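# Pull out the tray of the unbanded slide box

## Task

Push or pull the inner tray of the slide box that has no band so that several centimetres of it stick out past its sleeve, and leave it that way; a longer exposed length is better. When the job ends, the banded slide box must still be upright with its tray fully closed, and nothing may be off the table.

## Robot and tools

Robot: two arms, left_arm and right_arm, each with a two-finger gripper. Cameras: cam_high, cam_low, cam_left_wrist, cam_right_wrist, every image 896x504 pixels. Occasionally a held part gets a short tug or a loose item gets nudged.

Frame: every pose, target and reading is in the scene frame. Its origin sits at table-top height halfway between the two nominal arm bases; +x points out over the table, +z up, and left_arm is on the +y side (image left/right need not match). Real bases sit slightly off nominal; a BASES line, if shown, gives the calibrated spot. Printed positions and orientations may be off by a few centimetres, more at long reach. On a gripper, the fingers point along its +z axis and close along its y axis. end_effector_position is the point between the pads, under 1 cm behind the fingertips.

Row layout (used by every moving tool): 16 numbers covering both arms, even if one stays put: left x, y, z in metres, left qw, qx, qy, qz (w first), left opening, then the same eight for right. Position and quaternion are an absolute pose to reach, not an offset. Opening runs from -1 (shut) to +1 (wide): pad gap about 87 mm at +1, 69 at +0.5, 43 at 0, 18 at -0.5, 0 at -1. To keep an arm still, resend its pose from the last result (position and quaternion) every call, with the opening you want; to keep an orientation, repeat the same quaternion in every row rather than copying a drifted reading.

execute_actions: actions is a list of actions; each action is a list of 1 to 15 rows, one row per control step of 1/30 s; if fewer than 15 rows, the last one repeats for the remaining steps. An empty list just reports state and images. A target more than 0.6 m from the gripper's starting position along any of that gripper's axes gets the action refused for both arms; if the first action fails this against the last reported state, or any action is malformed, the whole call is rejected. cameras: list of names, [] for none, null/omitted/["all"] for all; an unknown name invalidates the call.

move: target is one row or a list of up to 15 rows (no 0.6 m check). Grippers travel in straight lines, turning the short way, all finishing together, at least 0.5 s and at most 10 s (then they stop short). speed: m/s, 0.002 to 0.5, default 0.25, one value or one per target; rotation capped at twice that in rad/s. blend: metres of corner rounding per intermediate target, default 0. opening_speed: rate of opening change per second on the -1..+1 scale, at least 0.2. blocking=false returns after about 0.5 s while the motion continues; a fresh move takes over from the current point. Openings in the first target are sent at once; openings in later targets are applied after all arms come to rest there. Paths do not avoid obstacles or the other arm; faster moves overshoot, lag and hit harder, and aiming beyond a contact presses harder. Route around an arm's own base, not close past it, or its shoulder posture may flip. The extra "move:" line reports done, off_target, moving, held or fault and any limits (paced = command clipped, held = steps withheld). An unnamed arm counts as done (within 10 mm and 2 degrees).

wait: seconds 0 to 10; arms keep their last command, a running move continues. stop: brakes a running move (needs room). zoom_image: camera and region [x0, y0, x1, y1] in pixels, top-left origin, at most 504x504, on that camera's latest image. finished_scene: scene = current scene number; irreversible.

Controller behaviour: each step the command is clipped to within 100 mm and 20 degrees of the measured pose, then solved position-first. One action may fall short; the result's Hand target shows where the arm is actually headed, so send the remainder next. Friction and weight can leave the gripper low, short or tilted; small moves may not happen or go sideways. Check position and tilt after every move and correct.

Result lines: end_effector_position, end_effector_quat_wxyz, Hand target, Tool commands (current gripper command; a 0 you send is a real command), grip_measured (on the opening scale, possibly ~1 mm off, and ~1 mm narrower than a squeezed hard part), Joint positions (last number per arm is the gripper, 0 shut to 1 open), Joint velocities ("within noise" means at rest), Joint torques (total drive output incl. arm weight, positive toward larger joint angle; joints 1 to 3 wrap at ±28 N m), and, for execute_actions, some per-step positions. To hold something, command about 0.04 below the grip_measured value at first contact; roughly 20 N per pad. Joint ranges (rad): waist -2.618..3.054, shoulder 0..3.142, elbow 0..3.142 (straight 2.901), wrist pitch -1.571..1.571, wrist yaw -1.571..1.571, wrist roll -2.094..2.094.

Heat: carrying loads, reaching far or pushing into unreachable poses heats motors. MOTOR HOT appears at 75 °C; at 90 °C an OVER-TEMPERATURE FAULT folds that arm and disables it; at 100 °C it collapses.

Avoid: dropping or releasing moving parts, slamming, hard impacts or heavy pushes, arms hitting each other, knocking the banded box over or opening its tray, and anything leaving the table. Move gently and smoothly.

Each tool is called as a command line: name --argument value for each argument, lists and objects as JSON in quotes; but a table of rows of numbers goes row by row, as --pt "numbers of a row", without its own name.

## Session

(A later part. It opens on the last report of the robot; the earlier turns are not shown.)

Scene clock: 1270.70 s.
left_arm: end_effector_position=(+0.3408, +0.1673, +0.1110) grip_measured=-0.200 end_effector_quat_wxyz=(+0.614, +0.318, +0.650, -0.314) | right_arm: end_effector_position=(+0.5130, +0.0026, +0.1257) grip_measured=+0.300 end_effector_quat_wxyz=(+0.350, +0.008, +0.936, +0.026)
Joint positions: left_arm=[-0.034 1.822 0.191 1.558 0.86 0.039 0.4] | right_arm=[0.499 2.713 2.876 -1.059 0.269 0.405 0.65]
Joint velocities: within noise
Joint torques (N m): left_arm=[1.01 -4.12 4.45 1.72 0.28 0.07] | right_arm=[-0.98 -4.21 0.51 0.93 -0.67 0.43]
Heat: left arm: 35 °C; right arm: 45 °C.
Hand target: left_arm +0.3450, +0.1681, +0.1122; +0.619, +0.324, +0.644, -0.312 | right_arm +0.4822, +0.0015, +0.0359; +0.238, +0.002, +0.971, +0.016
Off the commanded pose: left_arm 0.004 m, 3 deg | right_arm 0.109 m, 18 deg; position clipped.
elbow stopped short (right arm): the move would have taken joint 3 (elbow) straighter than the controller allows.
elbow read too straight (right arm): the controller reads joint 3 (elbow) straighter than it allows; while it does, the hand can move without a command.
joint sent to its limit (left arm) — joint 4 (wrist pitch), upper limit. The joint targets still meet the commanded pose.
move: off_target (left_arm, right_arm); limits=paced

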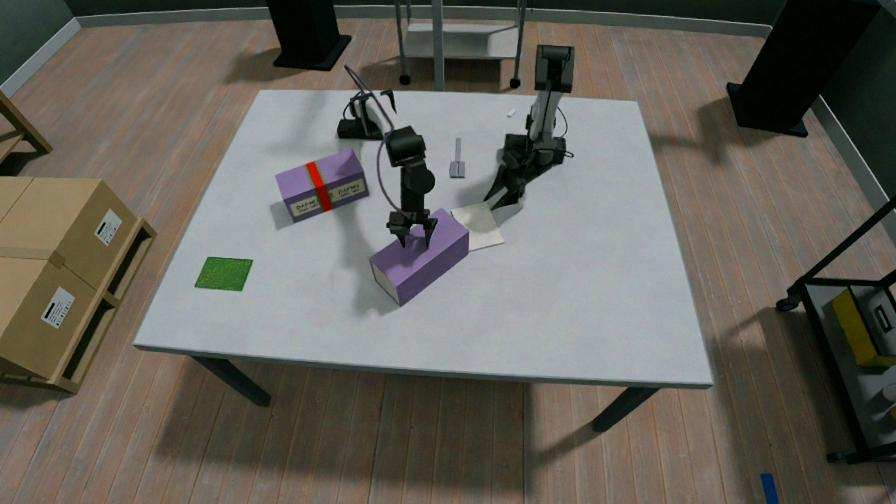

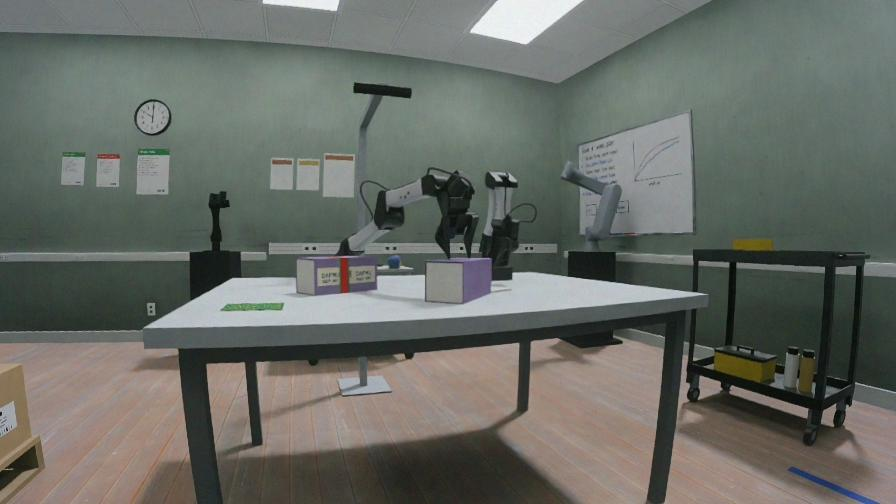

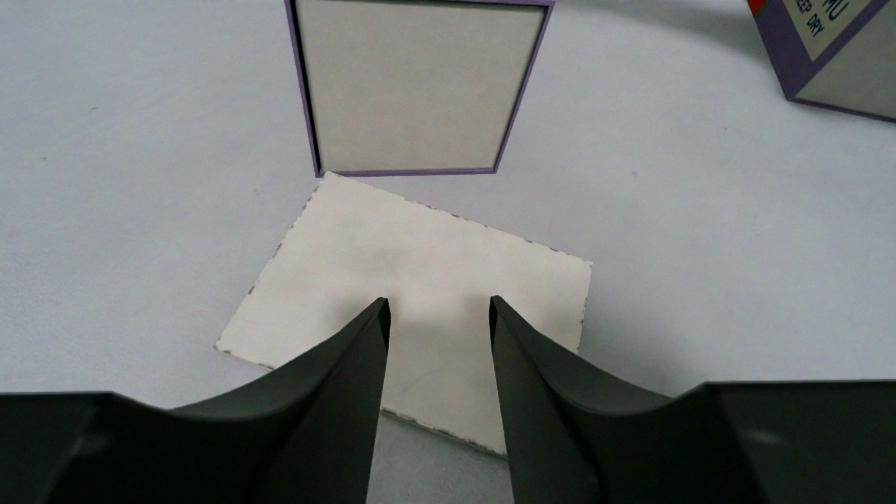

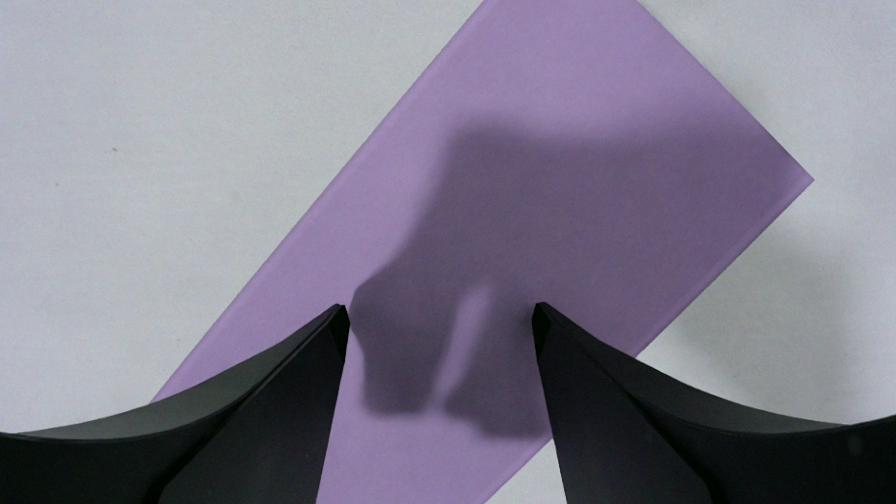

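move --pt "0.345 0.175 0.112 0.632 0.317 0.632 -0.317 -0.2 0.44 0.04 0.02 0.2 0 0.98 0.0 0.3" --speed '[0.04]'

Scene clock: 1280.17 s.
left_arm: end_effector_position=(+0.3413, +0.1741, +0.1115) grip_measured=-0.200 end_effector_quat_wxyz=(+0.615, +0.318, +0.649, -0.314) | right_arm: end_effector_position=(+0.5108, +0.0097, +0.1262) grip_measured=+0.300 end_effector_quat_wxyz=(+0.364, +0.029, +0.931, +0.010)
Joint positions: left_arm=[0 1.822 0.191 1.558 0.894 0.041 0.4] | right_arm=[0.528 2.688 2.817 -1.022 0.341 0.453 0.65]
Joint velocities: within noise
Joint torques (N m): left_arm=[0.81 -3.79 4.31 1.68 0.25 0] | right_arm=[2.25 -7.09 1.33 0.2 -1 0.65]
Heat: left arm: 35 °C; right arm: 43 °C.
Hand target: left_arm +0.3450, +0.1750, +0.1122; +0.619, +0.324, +0.644, -0.312 | right_arm +0.4581, +0.0291, +0.0534; +0.239, +0.003, +0.971, +0.013
Off the commanded pose: left_arm 0.004 m, 3 deg | right_arm 0.131 m, 20 deg; position clipped.
joint sent to its limit (left arm) — joint 4 (wrist pitch), upper limit. The joint targets still meet the commanded pose.
move: off_target (left_arm, right_arm); limits=paced

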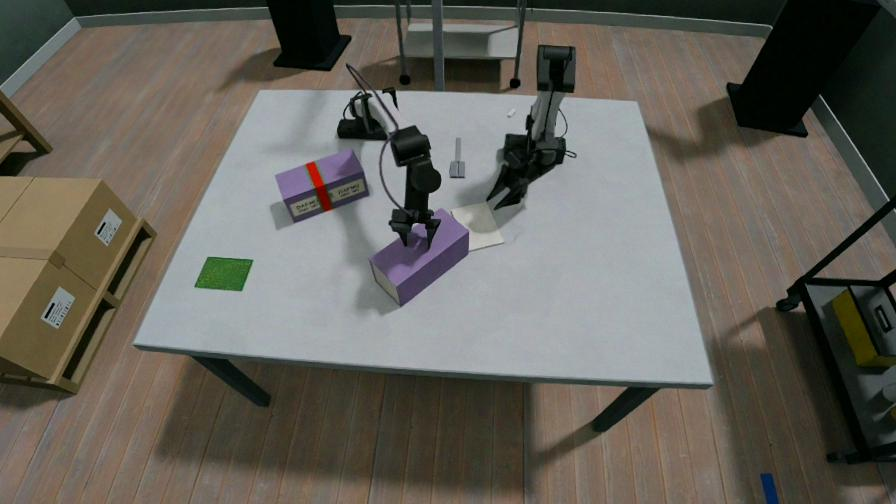

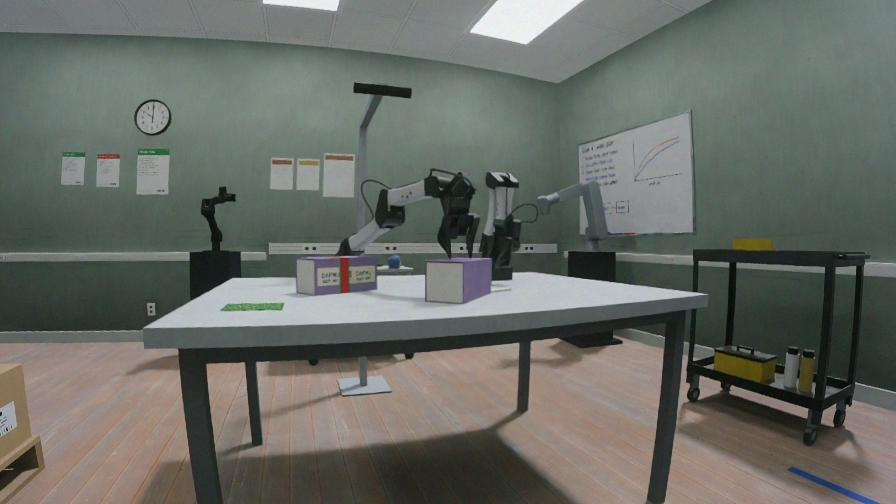

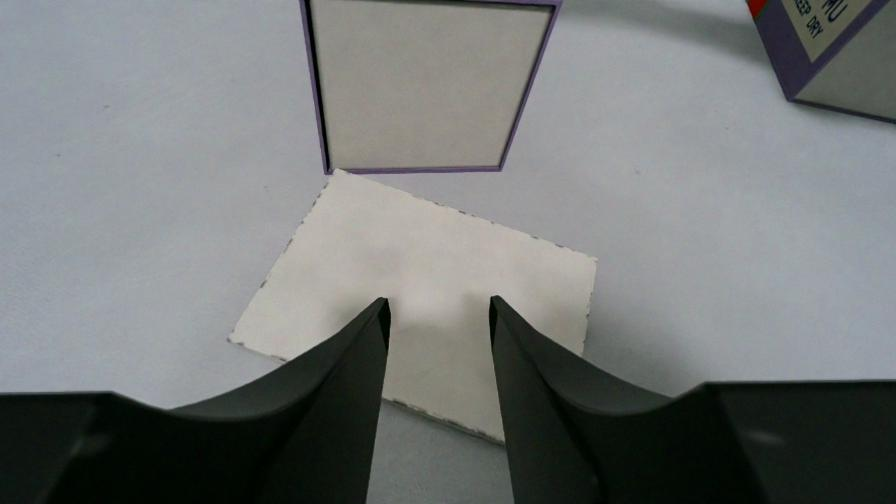

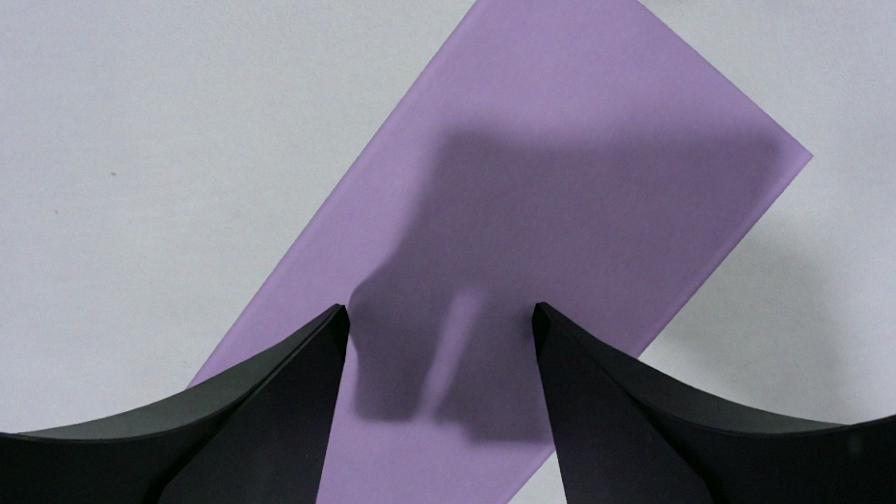

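move --pt "0.412 0.102 0.115 0.6355 0.31 0.6355 -0.31 -0.2 0.44 0.04 0.02 0.2 0 0.98 0.0 0.3" --speed '[0.08]' --cameras '["cam_low","cam_left_wrist"]'

Scene clock: 1291.53 s.
left_arm: end_effector_position=(+0.4084, +0.1051, +0.1186) grip_measured=-0.200 end_effector_quat_wxyz=(+0.639, +0.313, +0.632, -0.308) | right_arm: end_effector_position=(+0.5107, +0.0095, +0.1251) grip_measured=+0.300 end_effector_quat_wxyz=(+0.369, +0.034, +0.929, +0.003)
Joint positions: left_arm=[-0.248 1.994 0.485 1.515 0.629 0.007 0.4] | right_arm=[0.533 2.665 2.762 -0.99 0.362 0.461 0.65]
Joint velocities: within noise
Joint torques (N m): left_arm=[-0.57 -6.04 5.46 1.7 0.1 -0.06] | right_arm=[2 -6.8 2.36 0.11 -1.13 0.61]
Heat: left arm: 35 °C; right arm: 44 °C.
Hand target: left_arm +0.4118, +0.1021, +0.1149; +0.635, +0.310, +0.636, -0.310 | right_arm +0.4574, +0.0292, +0.0528; +0.240, +0.005, +0.971, +0.011
Off the commanded pose: left_arm 0.006 m, 1 deg | right_arm 0.130 m, 21 deg; position and orientation clipped.
move: off_target (right_arm); limits=paced
Images, in order (width x height): cam_low 896x504, cam_left_wrist 896x504.

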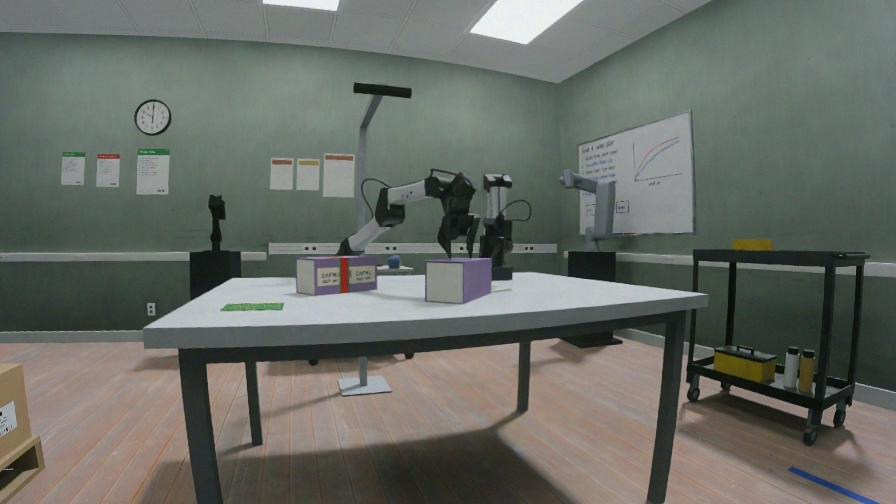

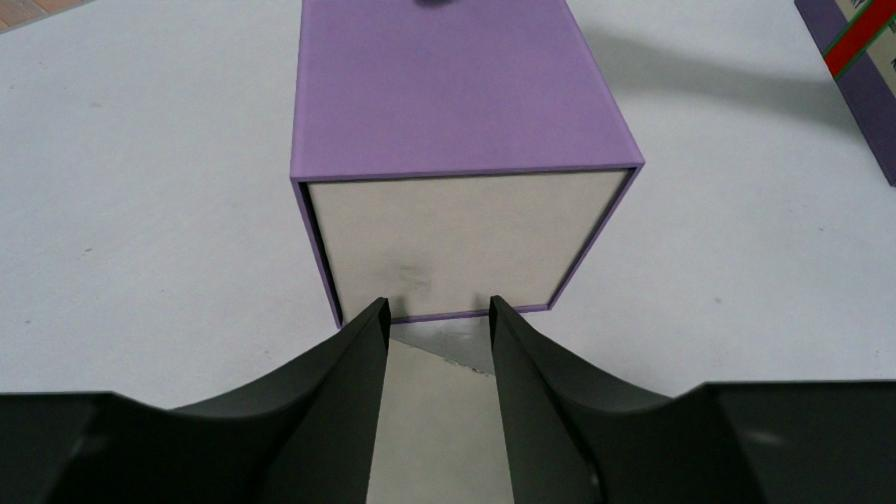

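move --pt "0.442 0.062 0.112 0.647 0.285 0.647 -0.285 -0.2 0.44 0.04 0.02 0.2 0 0.98 0.0 0.3" --speed '[0.05]' --cameras '["cam_high","cam_left_wrist"]'

Scene clock: 1306.53 s.
left_arm: end_effector_position=(+0.4366, +0.0753, +0.1145) grip_measured=-0.200 end_effector_quat_wxyz=(+0.650, +0.283, +0.648, -0.280) | right_arm: end_effector_position=(+0.5111, +0.0091, +0.1253) grip_measured=+0.300 end_effector_quat_wxyz=(+0.371, +0.037, +0.928, +0.002)
Joint positions: left_arm=[-0.359 2.059 0.606 1.454 0.428 0.005 0.4] | right_arm=[0.534 2.652 2.734 -0.973 0.369 0.465 0.65]
Joint velocities: within noise
Joint torques (N m): left_arm=[-2.61 -6.32 8.12 1.58 -0.12 -0.12] | right_arm=[1.95 -6.64 2.85 0.06 -1.16 0.58]
Heat: left arm: 35 °C; right arm: 43 °C.
Hand target: left_arm +0.4411, +0.0625, +0.1123; +0.647, +0.285, +0.647, -0.285 | right_arm +0.4576, +0.0290, +0.0532; +0.242, +0.006, +0.970, +0.011
Off the commanded pose: left_arm 0.015 m, 1 deg | right_arm 0.131 m, 21 deg; position and orientation clipped.
move: off_target (left_arm, right_arm); limits=paced
Images, in order (width x height): cam_high 896x504, cam_left_wrist 896x504.

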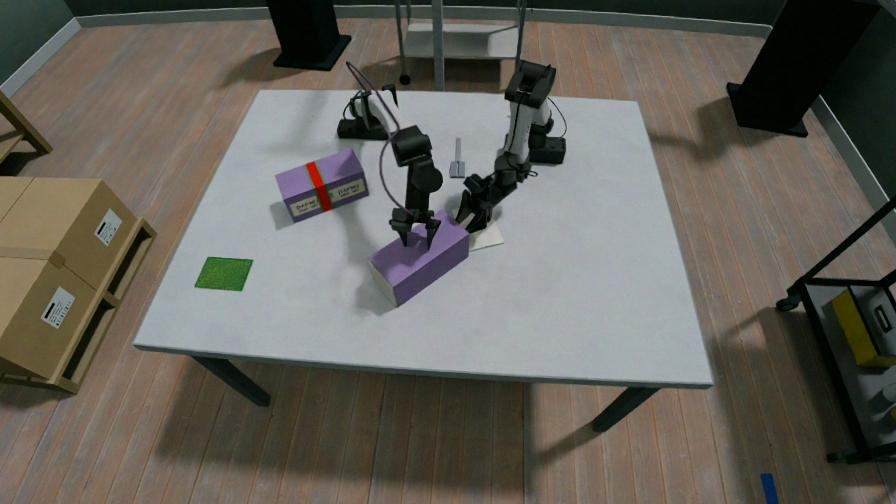

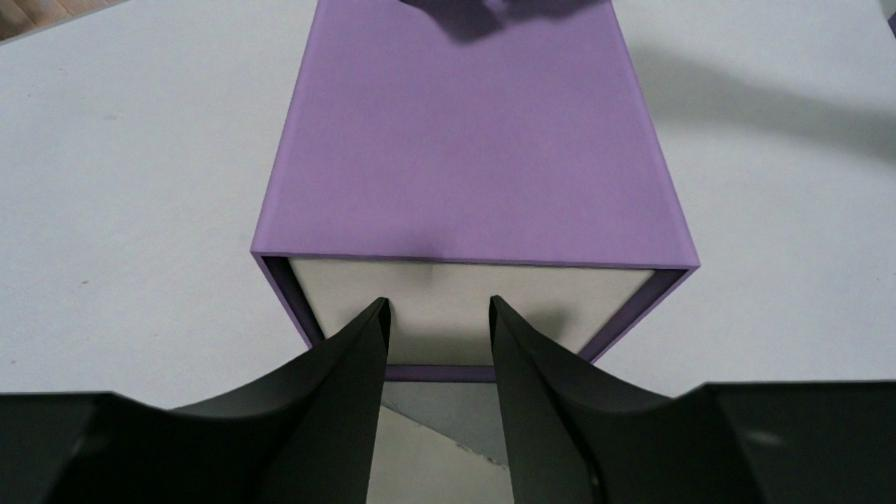

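move --pt "0.467 0.035 0.110 0.645 0.29 0.645 -0.29 -0.2 0.44 0.04 0.02 0.2 0 0.98 0.0 0.3" --speed '[0.04]' --cameras '["cam_high","cam_left_wrist","cam_low"]'

zoom_image --camera "cam_high" --region '[340, 180, 500, 330]'

Scene clock: 1318.70 s.
left_arm: end_effector_position=(+0.4616, +0.0482, +0.1120) grip_measured=-0.200 end_effector_quat_wxyz=(+0.646, +0.289, +0.646, -0.286) | right_arm: end_effector_position=(+0.5126, +0.0081, +0.1251) grip_measured=+0.300 end_effector_quat_wxyz=(+0.375, +0.039, +0.926, +0.000)
Joint positions: left_arm=[-0.396 2.131 0.759 1.37 0.409 0.005 0.4] | right_arm=[0.534 2.643 2.711 -0.953 0.378 0.465 0.65]
Joint velocities: within noise
Joint torques (N m): left_arm=[-2.36 -7.17 8.87 1.6 -0.08 -0.04] | right_arm=[1.98 -6.74 3.07 0.01 -1.19 0.59]
Heat: left arm: 35 °C; right arm: 42 °C.
Hand target: left_arm +0.4661, +0.0354, +0.1102; +0.645, +0.290, +0.645, -0.290 | right_arm +0.4585, +0.0286, +0.0537; +0.245, +0.007, +0.969, +0.010
Off the commanded pose: left_arm 0.014 m, 1 deg | right_arm 0.132 m, 21 deg; position and orientation clipped.
move: off_target (left_arm, right_arm); limits=paced
Images, in order (width x height): cam_high 896x504, cam_low 896x504, cam_left_wrist 896x504.

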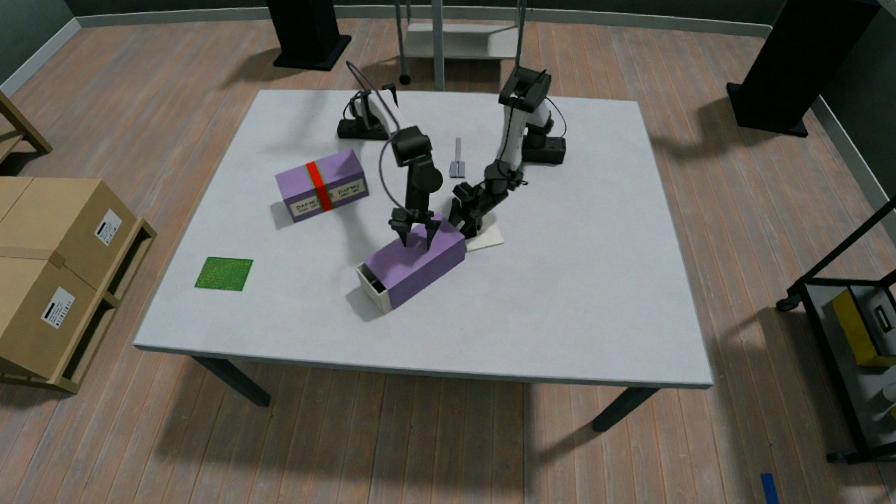

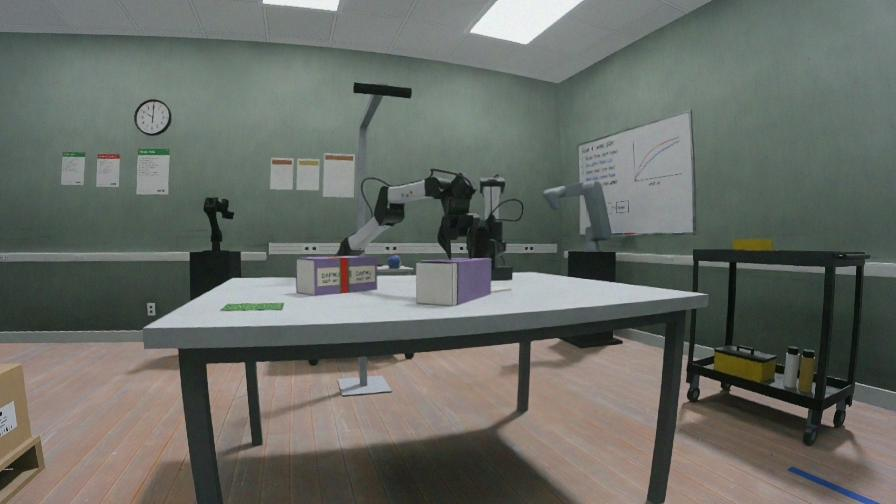

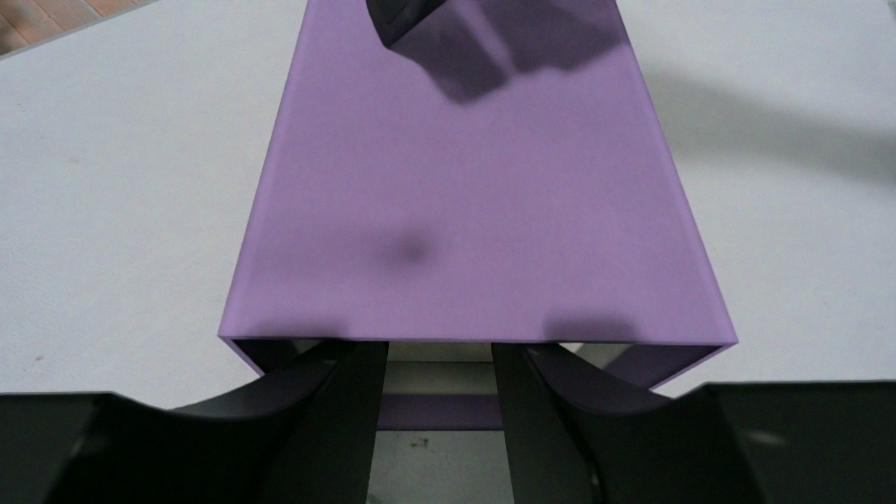

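Scaled by 3.150 from the camera's 896x504 image, which has a finer 1280x720 frame.

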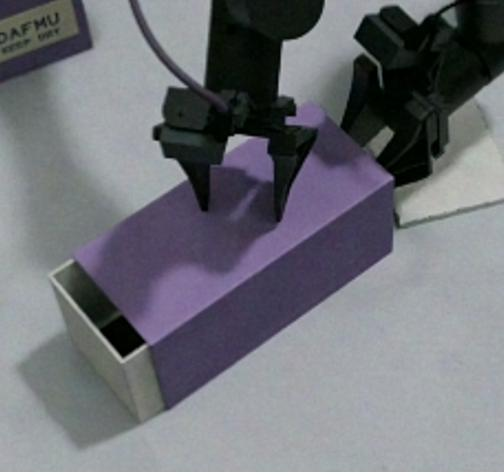

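move --pt "0.482 0.0175 0.110 0.645 0.29 0.645 -0.29 -0.2 0.44 0.04 0.02 0.2 0 0.98 0.0 0.3" --speed '[0.03]' --cameras '["cam_high","cam_left_wrist"]'

zoom_image --camera "cam_high" --region '[340, 180, 500, 330]'

Scene clock: 1331.40 s.
left_arm: end_effector_position=(+0.4736, +0.0343, +0.1096) grip_measured=-0.200 end_effector_quat_wxyz=(+0.642, +0.289, +0.650, -0.287) | right_arm: end_effector_position=(+0.5141, +0.0071, +0.1253) grip_measured=+0.300 end_effector_quat_wxyz=(+0.379, +0.041, +0.924, -0.003)
Joint positions: left_arm=[-0.416 2.165 0.836 1.317 0.391 0.003 0.4] | right_arm=[0.534 2.633 2.688 -0.934 0.388 0.465 0.65]
Joint velocities: within noise
Joint torques (N m): left_arm=[-0.06 -10.62 4.85 1.77 0.07 0.01] | right_arm=[1.98 -6.93 3.15 -0.04 -1.24 0.6]
Heat: left arm: 34 °C; right arm: 42 °C.
Hand target: left_arm +0.4734, +0.0341, +0.1096; +0.642, +0.289, +0.650, -0.287 | right_arm +0.4592, +0.0281, +0.0547; +0.248, +0.008, +0.969, +0.009
Off the commanded pose: left_arm 0.019 m, 1 deg | right_arm 0.133 m, 22 deg.
move: held (left_arm; a check stopped the path), off_target (right_arm; braked when a check withheld steps of left_arm); limits=paced,held
pose unreachable (left arm): on one or more control steps of this call, first in action 0 (counted from 0), this arm could not follow its commanded pose, so it was not sent that pose on those steps. It may still have moved: this result reports where it is.
cause: moving toward the commanded pose would bring a part of the arm too close to another arm (this arm's wrist camera and the right arm's wrist (the part past joint 4), along the way the arms are being sent, or toward where that arm still pushes).
Images, in order (width x height): cam_high 896x504, cam_left_wrist 896x504.

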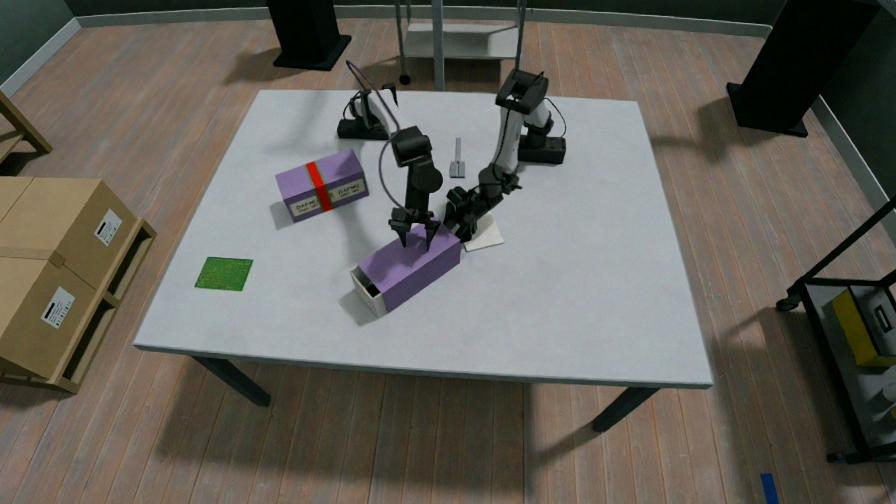

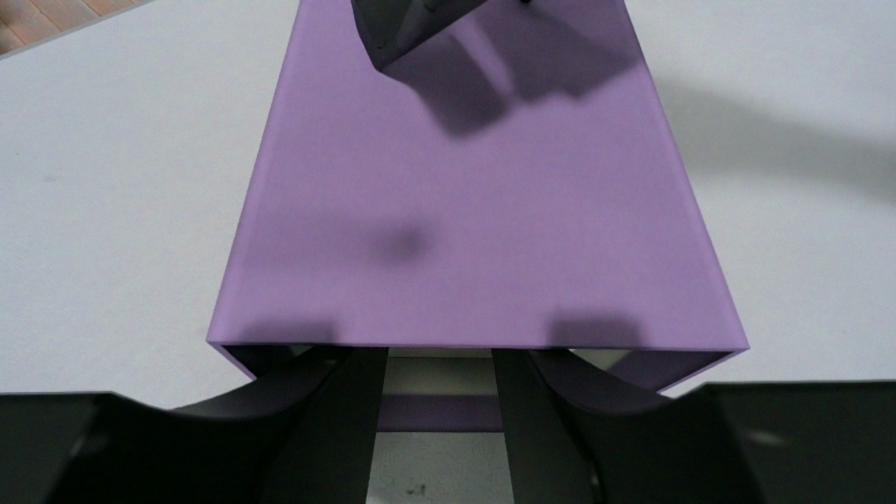

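Scaled by 3.150 from the camera's 896x504 image, which has a finer 1280x720 frame.

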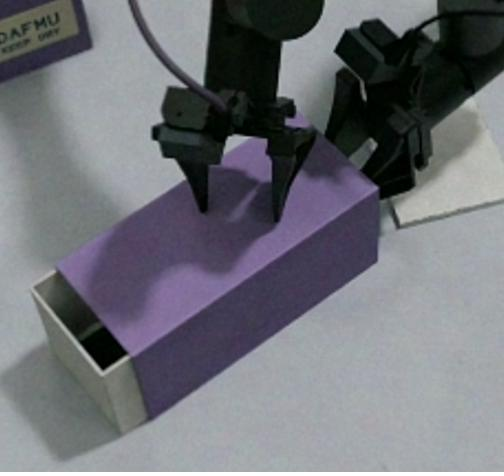

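move --pt "0.425 0.090 0.112 0.645 0.29 0.645 -0.29 -0.2 0.44 0.04 0.02 0.2 0 0.98 0.0 0.3" --pt "0.456 0.117 0.112 0.645 0.29 0.645 -0.29 0.3 0.44 0.04 0.02 0.2 0 0.98 0.0 0.3" --speed '[0.06,0.06]' --cameras '["cam_high","cam_left_wrist"]'

Scene clock: 1374.03 s.
left_arm: end_effector_position=(+0.4515, +0.1179, +0.1052) grip_measured=+0.300 end_effector_quat_wxyz=(+0.640, +0.287, +0.652, -0.287) | right_arm: end_effector_position=(+0.5124, +0.0093, +0.1256) grip_measured=+0.300 end_effector_quat_wxyz=(+0.379, +0.041, +0.924, -0.001)
Joint positions: left_arm=[-0.203 2.089 0.622 1.449 0.602 0.003 0.65] | right_arm=[0.538 2.624 2.672 -0.927 0.388 0.47 0.65]
Joint velocities: within noise
Joint torques (N m): left_arm=[0.72 -9.65 5.87 1.68 0.2 -0.09] | right_arm=[1.85 -6.53 3.55 -0.05 -1.23 0.57]
Heat: left arm: 35 °C; right arm: 41 °C.
Hand target: left_arm +0.4558, +0.1170, +0.1120; +0.645, +0.290, +0.645, -0.290 | right_arm +0.4582, +0.0290, +0.0539; +0.248, +0.008, +0.969, +0.009
Off the commanded pose: left_arm 0.008 m, 1 deg | right_arm 0.132 m, 22 deg; position and orientation clipped.
move: off_target (right_arm); limits=paced
Images, in order (width x height): cam_high 896x504, cam_left_wrist 896x504.

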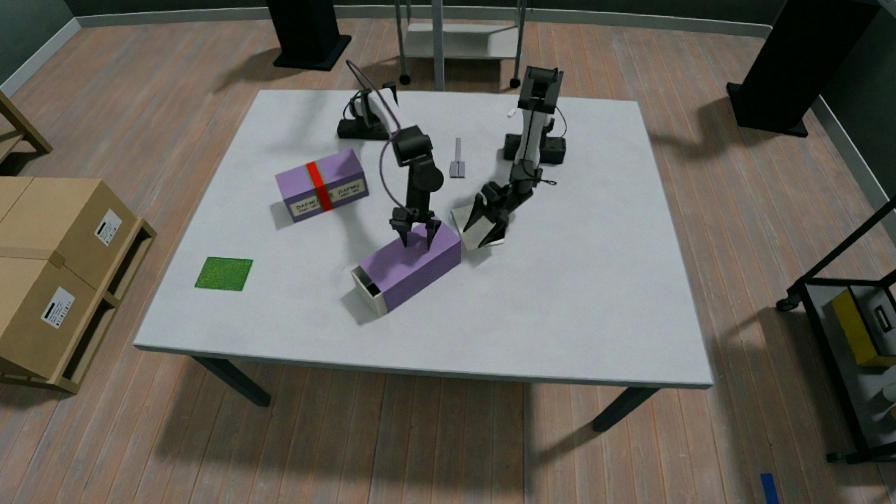

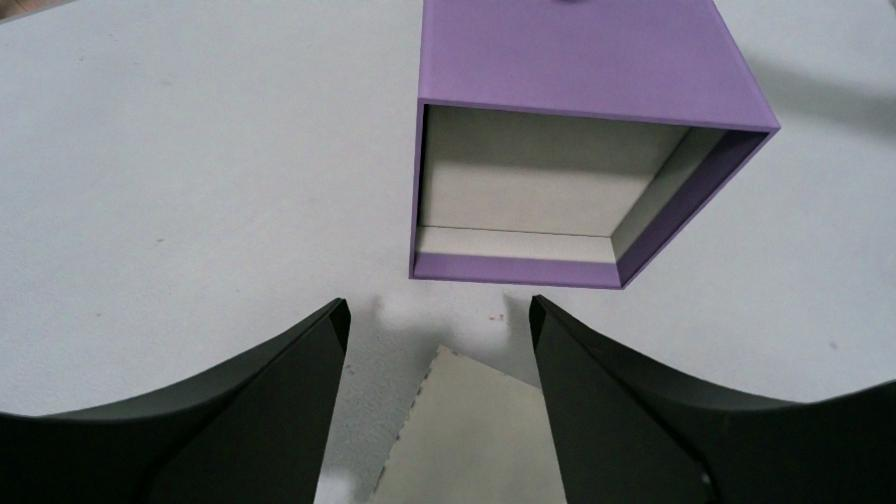

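execute_actions --actions '[]'

zoom_image --camera "cam_high" --region '[300, 180, 520, 360]'

Scene clock: 1402.87 s.
left_arm: end_effector_position=(+0.4514, +0.1178, +0.1052) grip_measured=+0.300 end_effector_quat_wxyz=(+0.640, +0.287, +0.652, -0.288) | right_arm: end_effector_position=(+0.5124, +0.0093, +0.1256) grip_measured=+0.300 end_effector_quat_wxyz=(+0.379, +0.041, +0.924, -0.001)
Joint positions: left_arm=[-0.203 2.089 0.622 1.449 0.603 0.003 0.65] | right_arm=[0.538 2.624 2.672 -0.927 0.388 0.47 0.65]
Joint velocities: within noise
Joint torques (N m): left_arm=[0.53 -9.66 5.63 1.64 0.2 -0.11] | right_arm=[1.83 -6.54 3.54 -0.05 -1.22 0.57]
Heat: left arm: 35 °C; right arm: 39 °C.
Hand target: left_arm +0.4558, +0.1170, +0.1121; +0.645, +0.290, +0.645, -0.290 | right_arm +0.4582, +0.0290, +0.0539; +0.248, +0.008, +0.969, +0.009
Tool commands: left_gripper/opening=+0.3 right_gripper/opening=+0.3
Off the commanded pose: left_arm 0.008 m, 1 deg | right_arm 0.132 m, 22 deg; position and orientation clipped.

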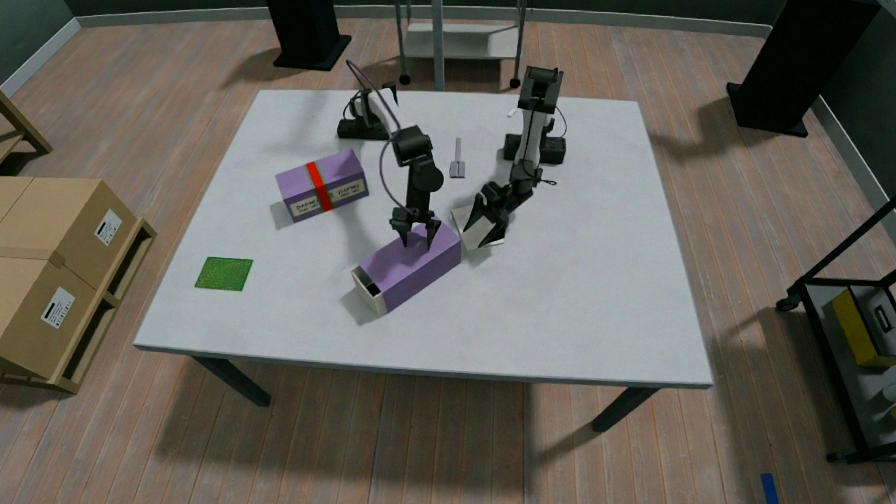

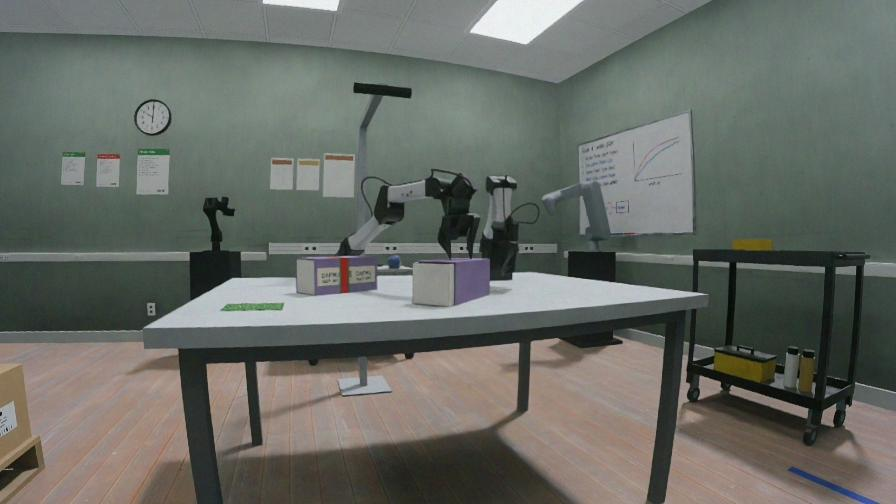

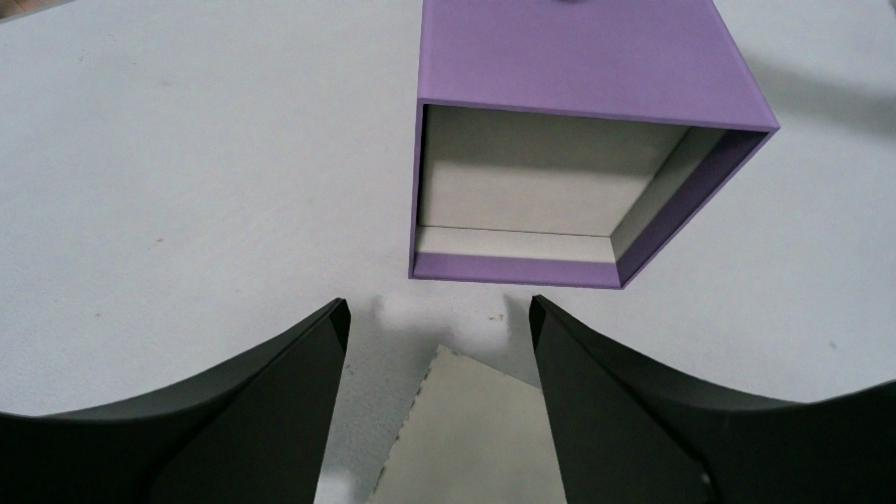

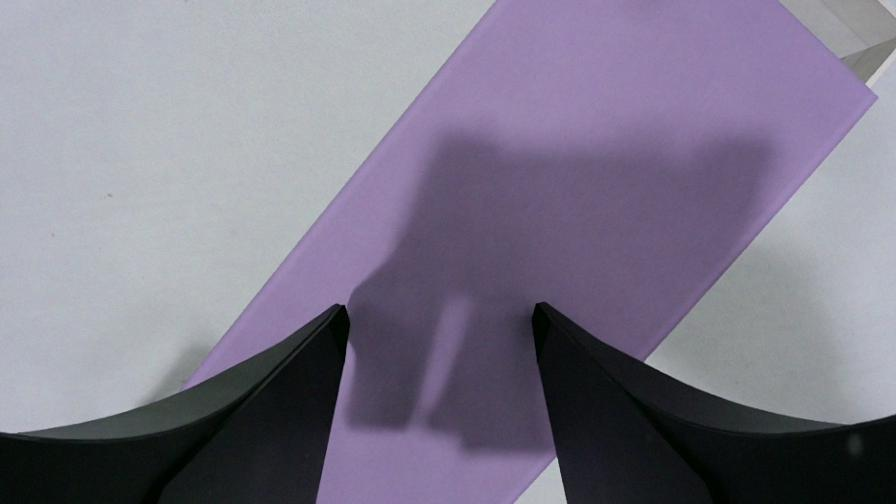

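Scaled by 2.291 from the camera's 896x504 image, which has a finer 1280x720 frame.

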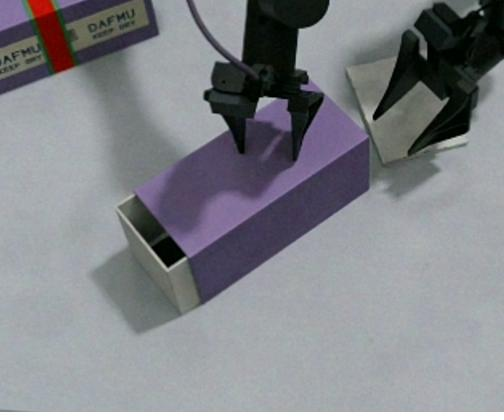

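zoom_image --camera "cam_high" --region '[430, 160, 560, 270]'

move --target '[0.483,0.101,0.112,0.645,0.29,0.645,-0.29,0.3,0.44,0.04,0.02,0.2,0,0.98,0,0.3]' --speed 0.06

Scaled by 3.877 from the camera's 896x504 image, which has a finer 1280x720 frame.

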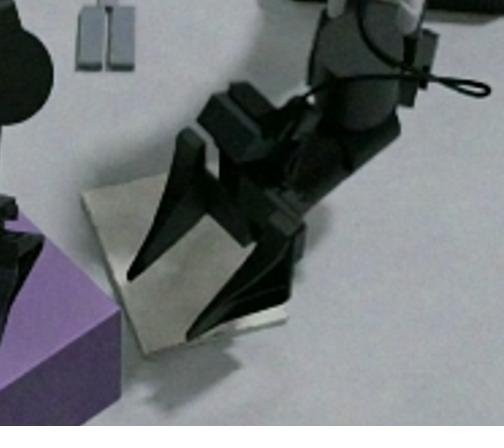

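Scene clock: 1430.00 s.
left_arm: end_effector_position=(+0.4792, +0.1050, +0.1169) grip_measured=+0.300 end_effector_quat_wxyz=(+0.648, +0.291, +0.642, -0.288) | right_arm: end_effector_position=(+0.5123, +0.0094, +0.1258) grip_measured=+0.300 end_effector_quat_wxyz=(+0.379, +0.042, +0.924, -0.001)
Joint positions: left_arm=[-0.217 2.116 0.749 1.374 0.595 0.003 0.65] | right_arm=[0.538 2.62 2.665 -0.923 0.388 0.471 0.65]
Joint velocities: within noise
Joint torques (N m): left_arm=[-0.64 -7.73 6.72 1.68 -0.03 -0.1] | right_arm=[1.84 -6.48 3.69 -0.06 -1.22 0.56]
Heat: left arm: 35 °C; right arm: 39 °C.
Hand target: left_arm +0.4827, +0.1011, +0.1121; +0.645, +0.290, +0.645, -0.290 | right_arm +0.4583, +0.0290, +0.0540; +0.249, +0.009, +0.968, +0.009
Off the commanded pose: left_arm 0.007 m, 1 deg | right_arm 0.132 m, 22 deg; position and orientation clipped.
move: off_target (right_arm); limits=paced

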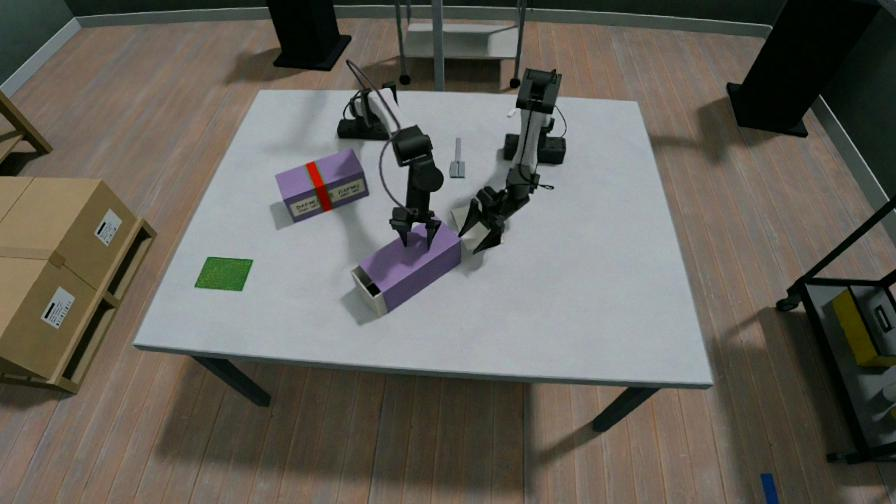

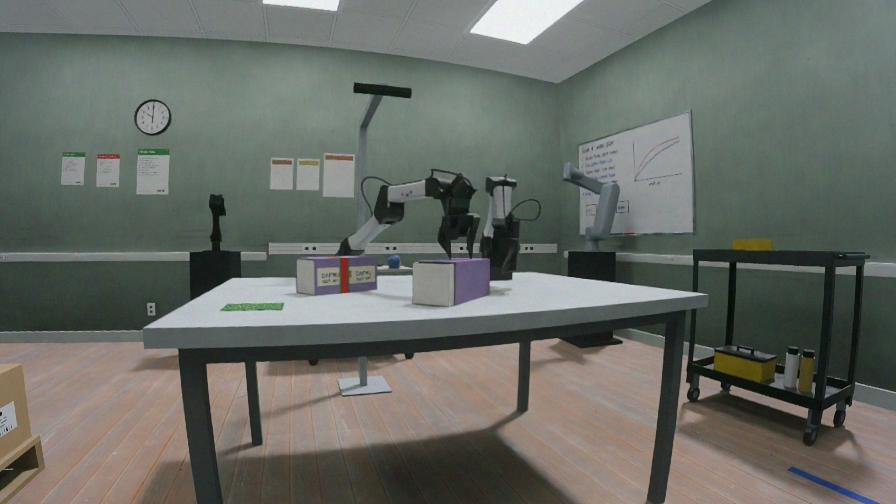

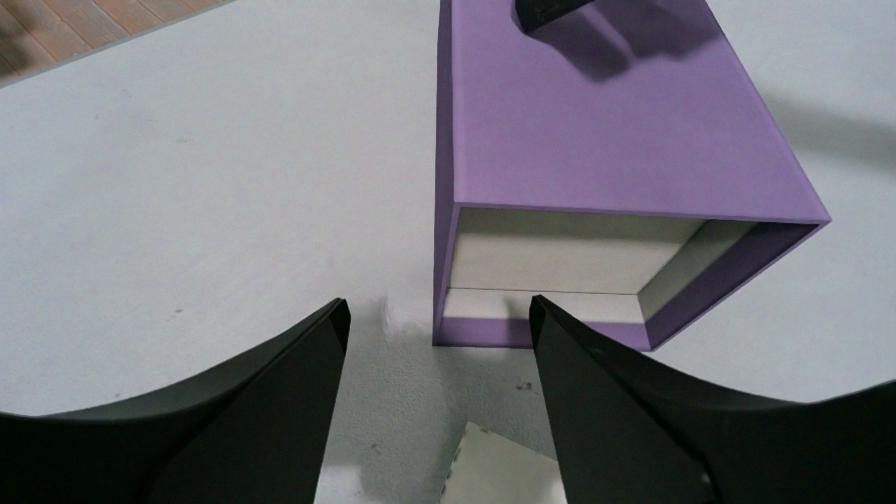

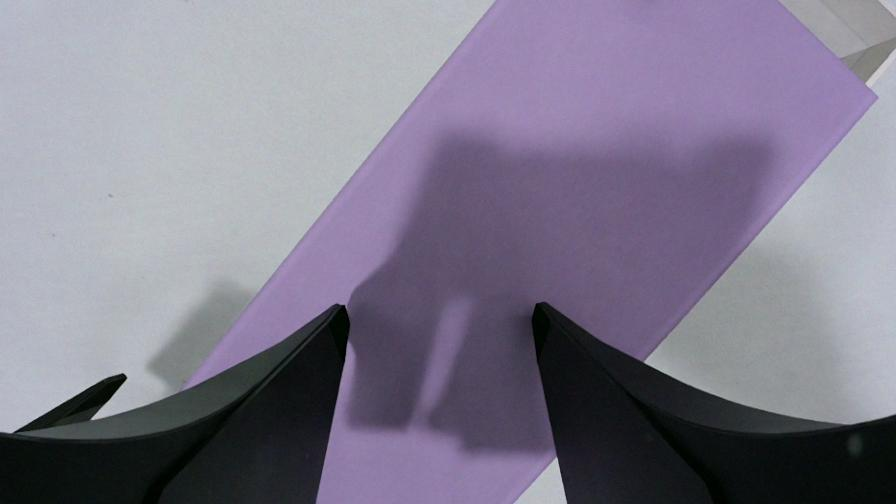

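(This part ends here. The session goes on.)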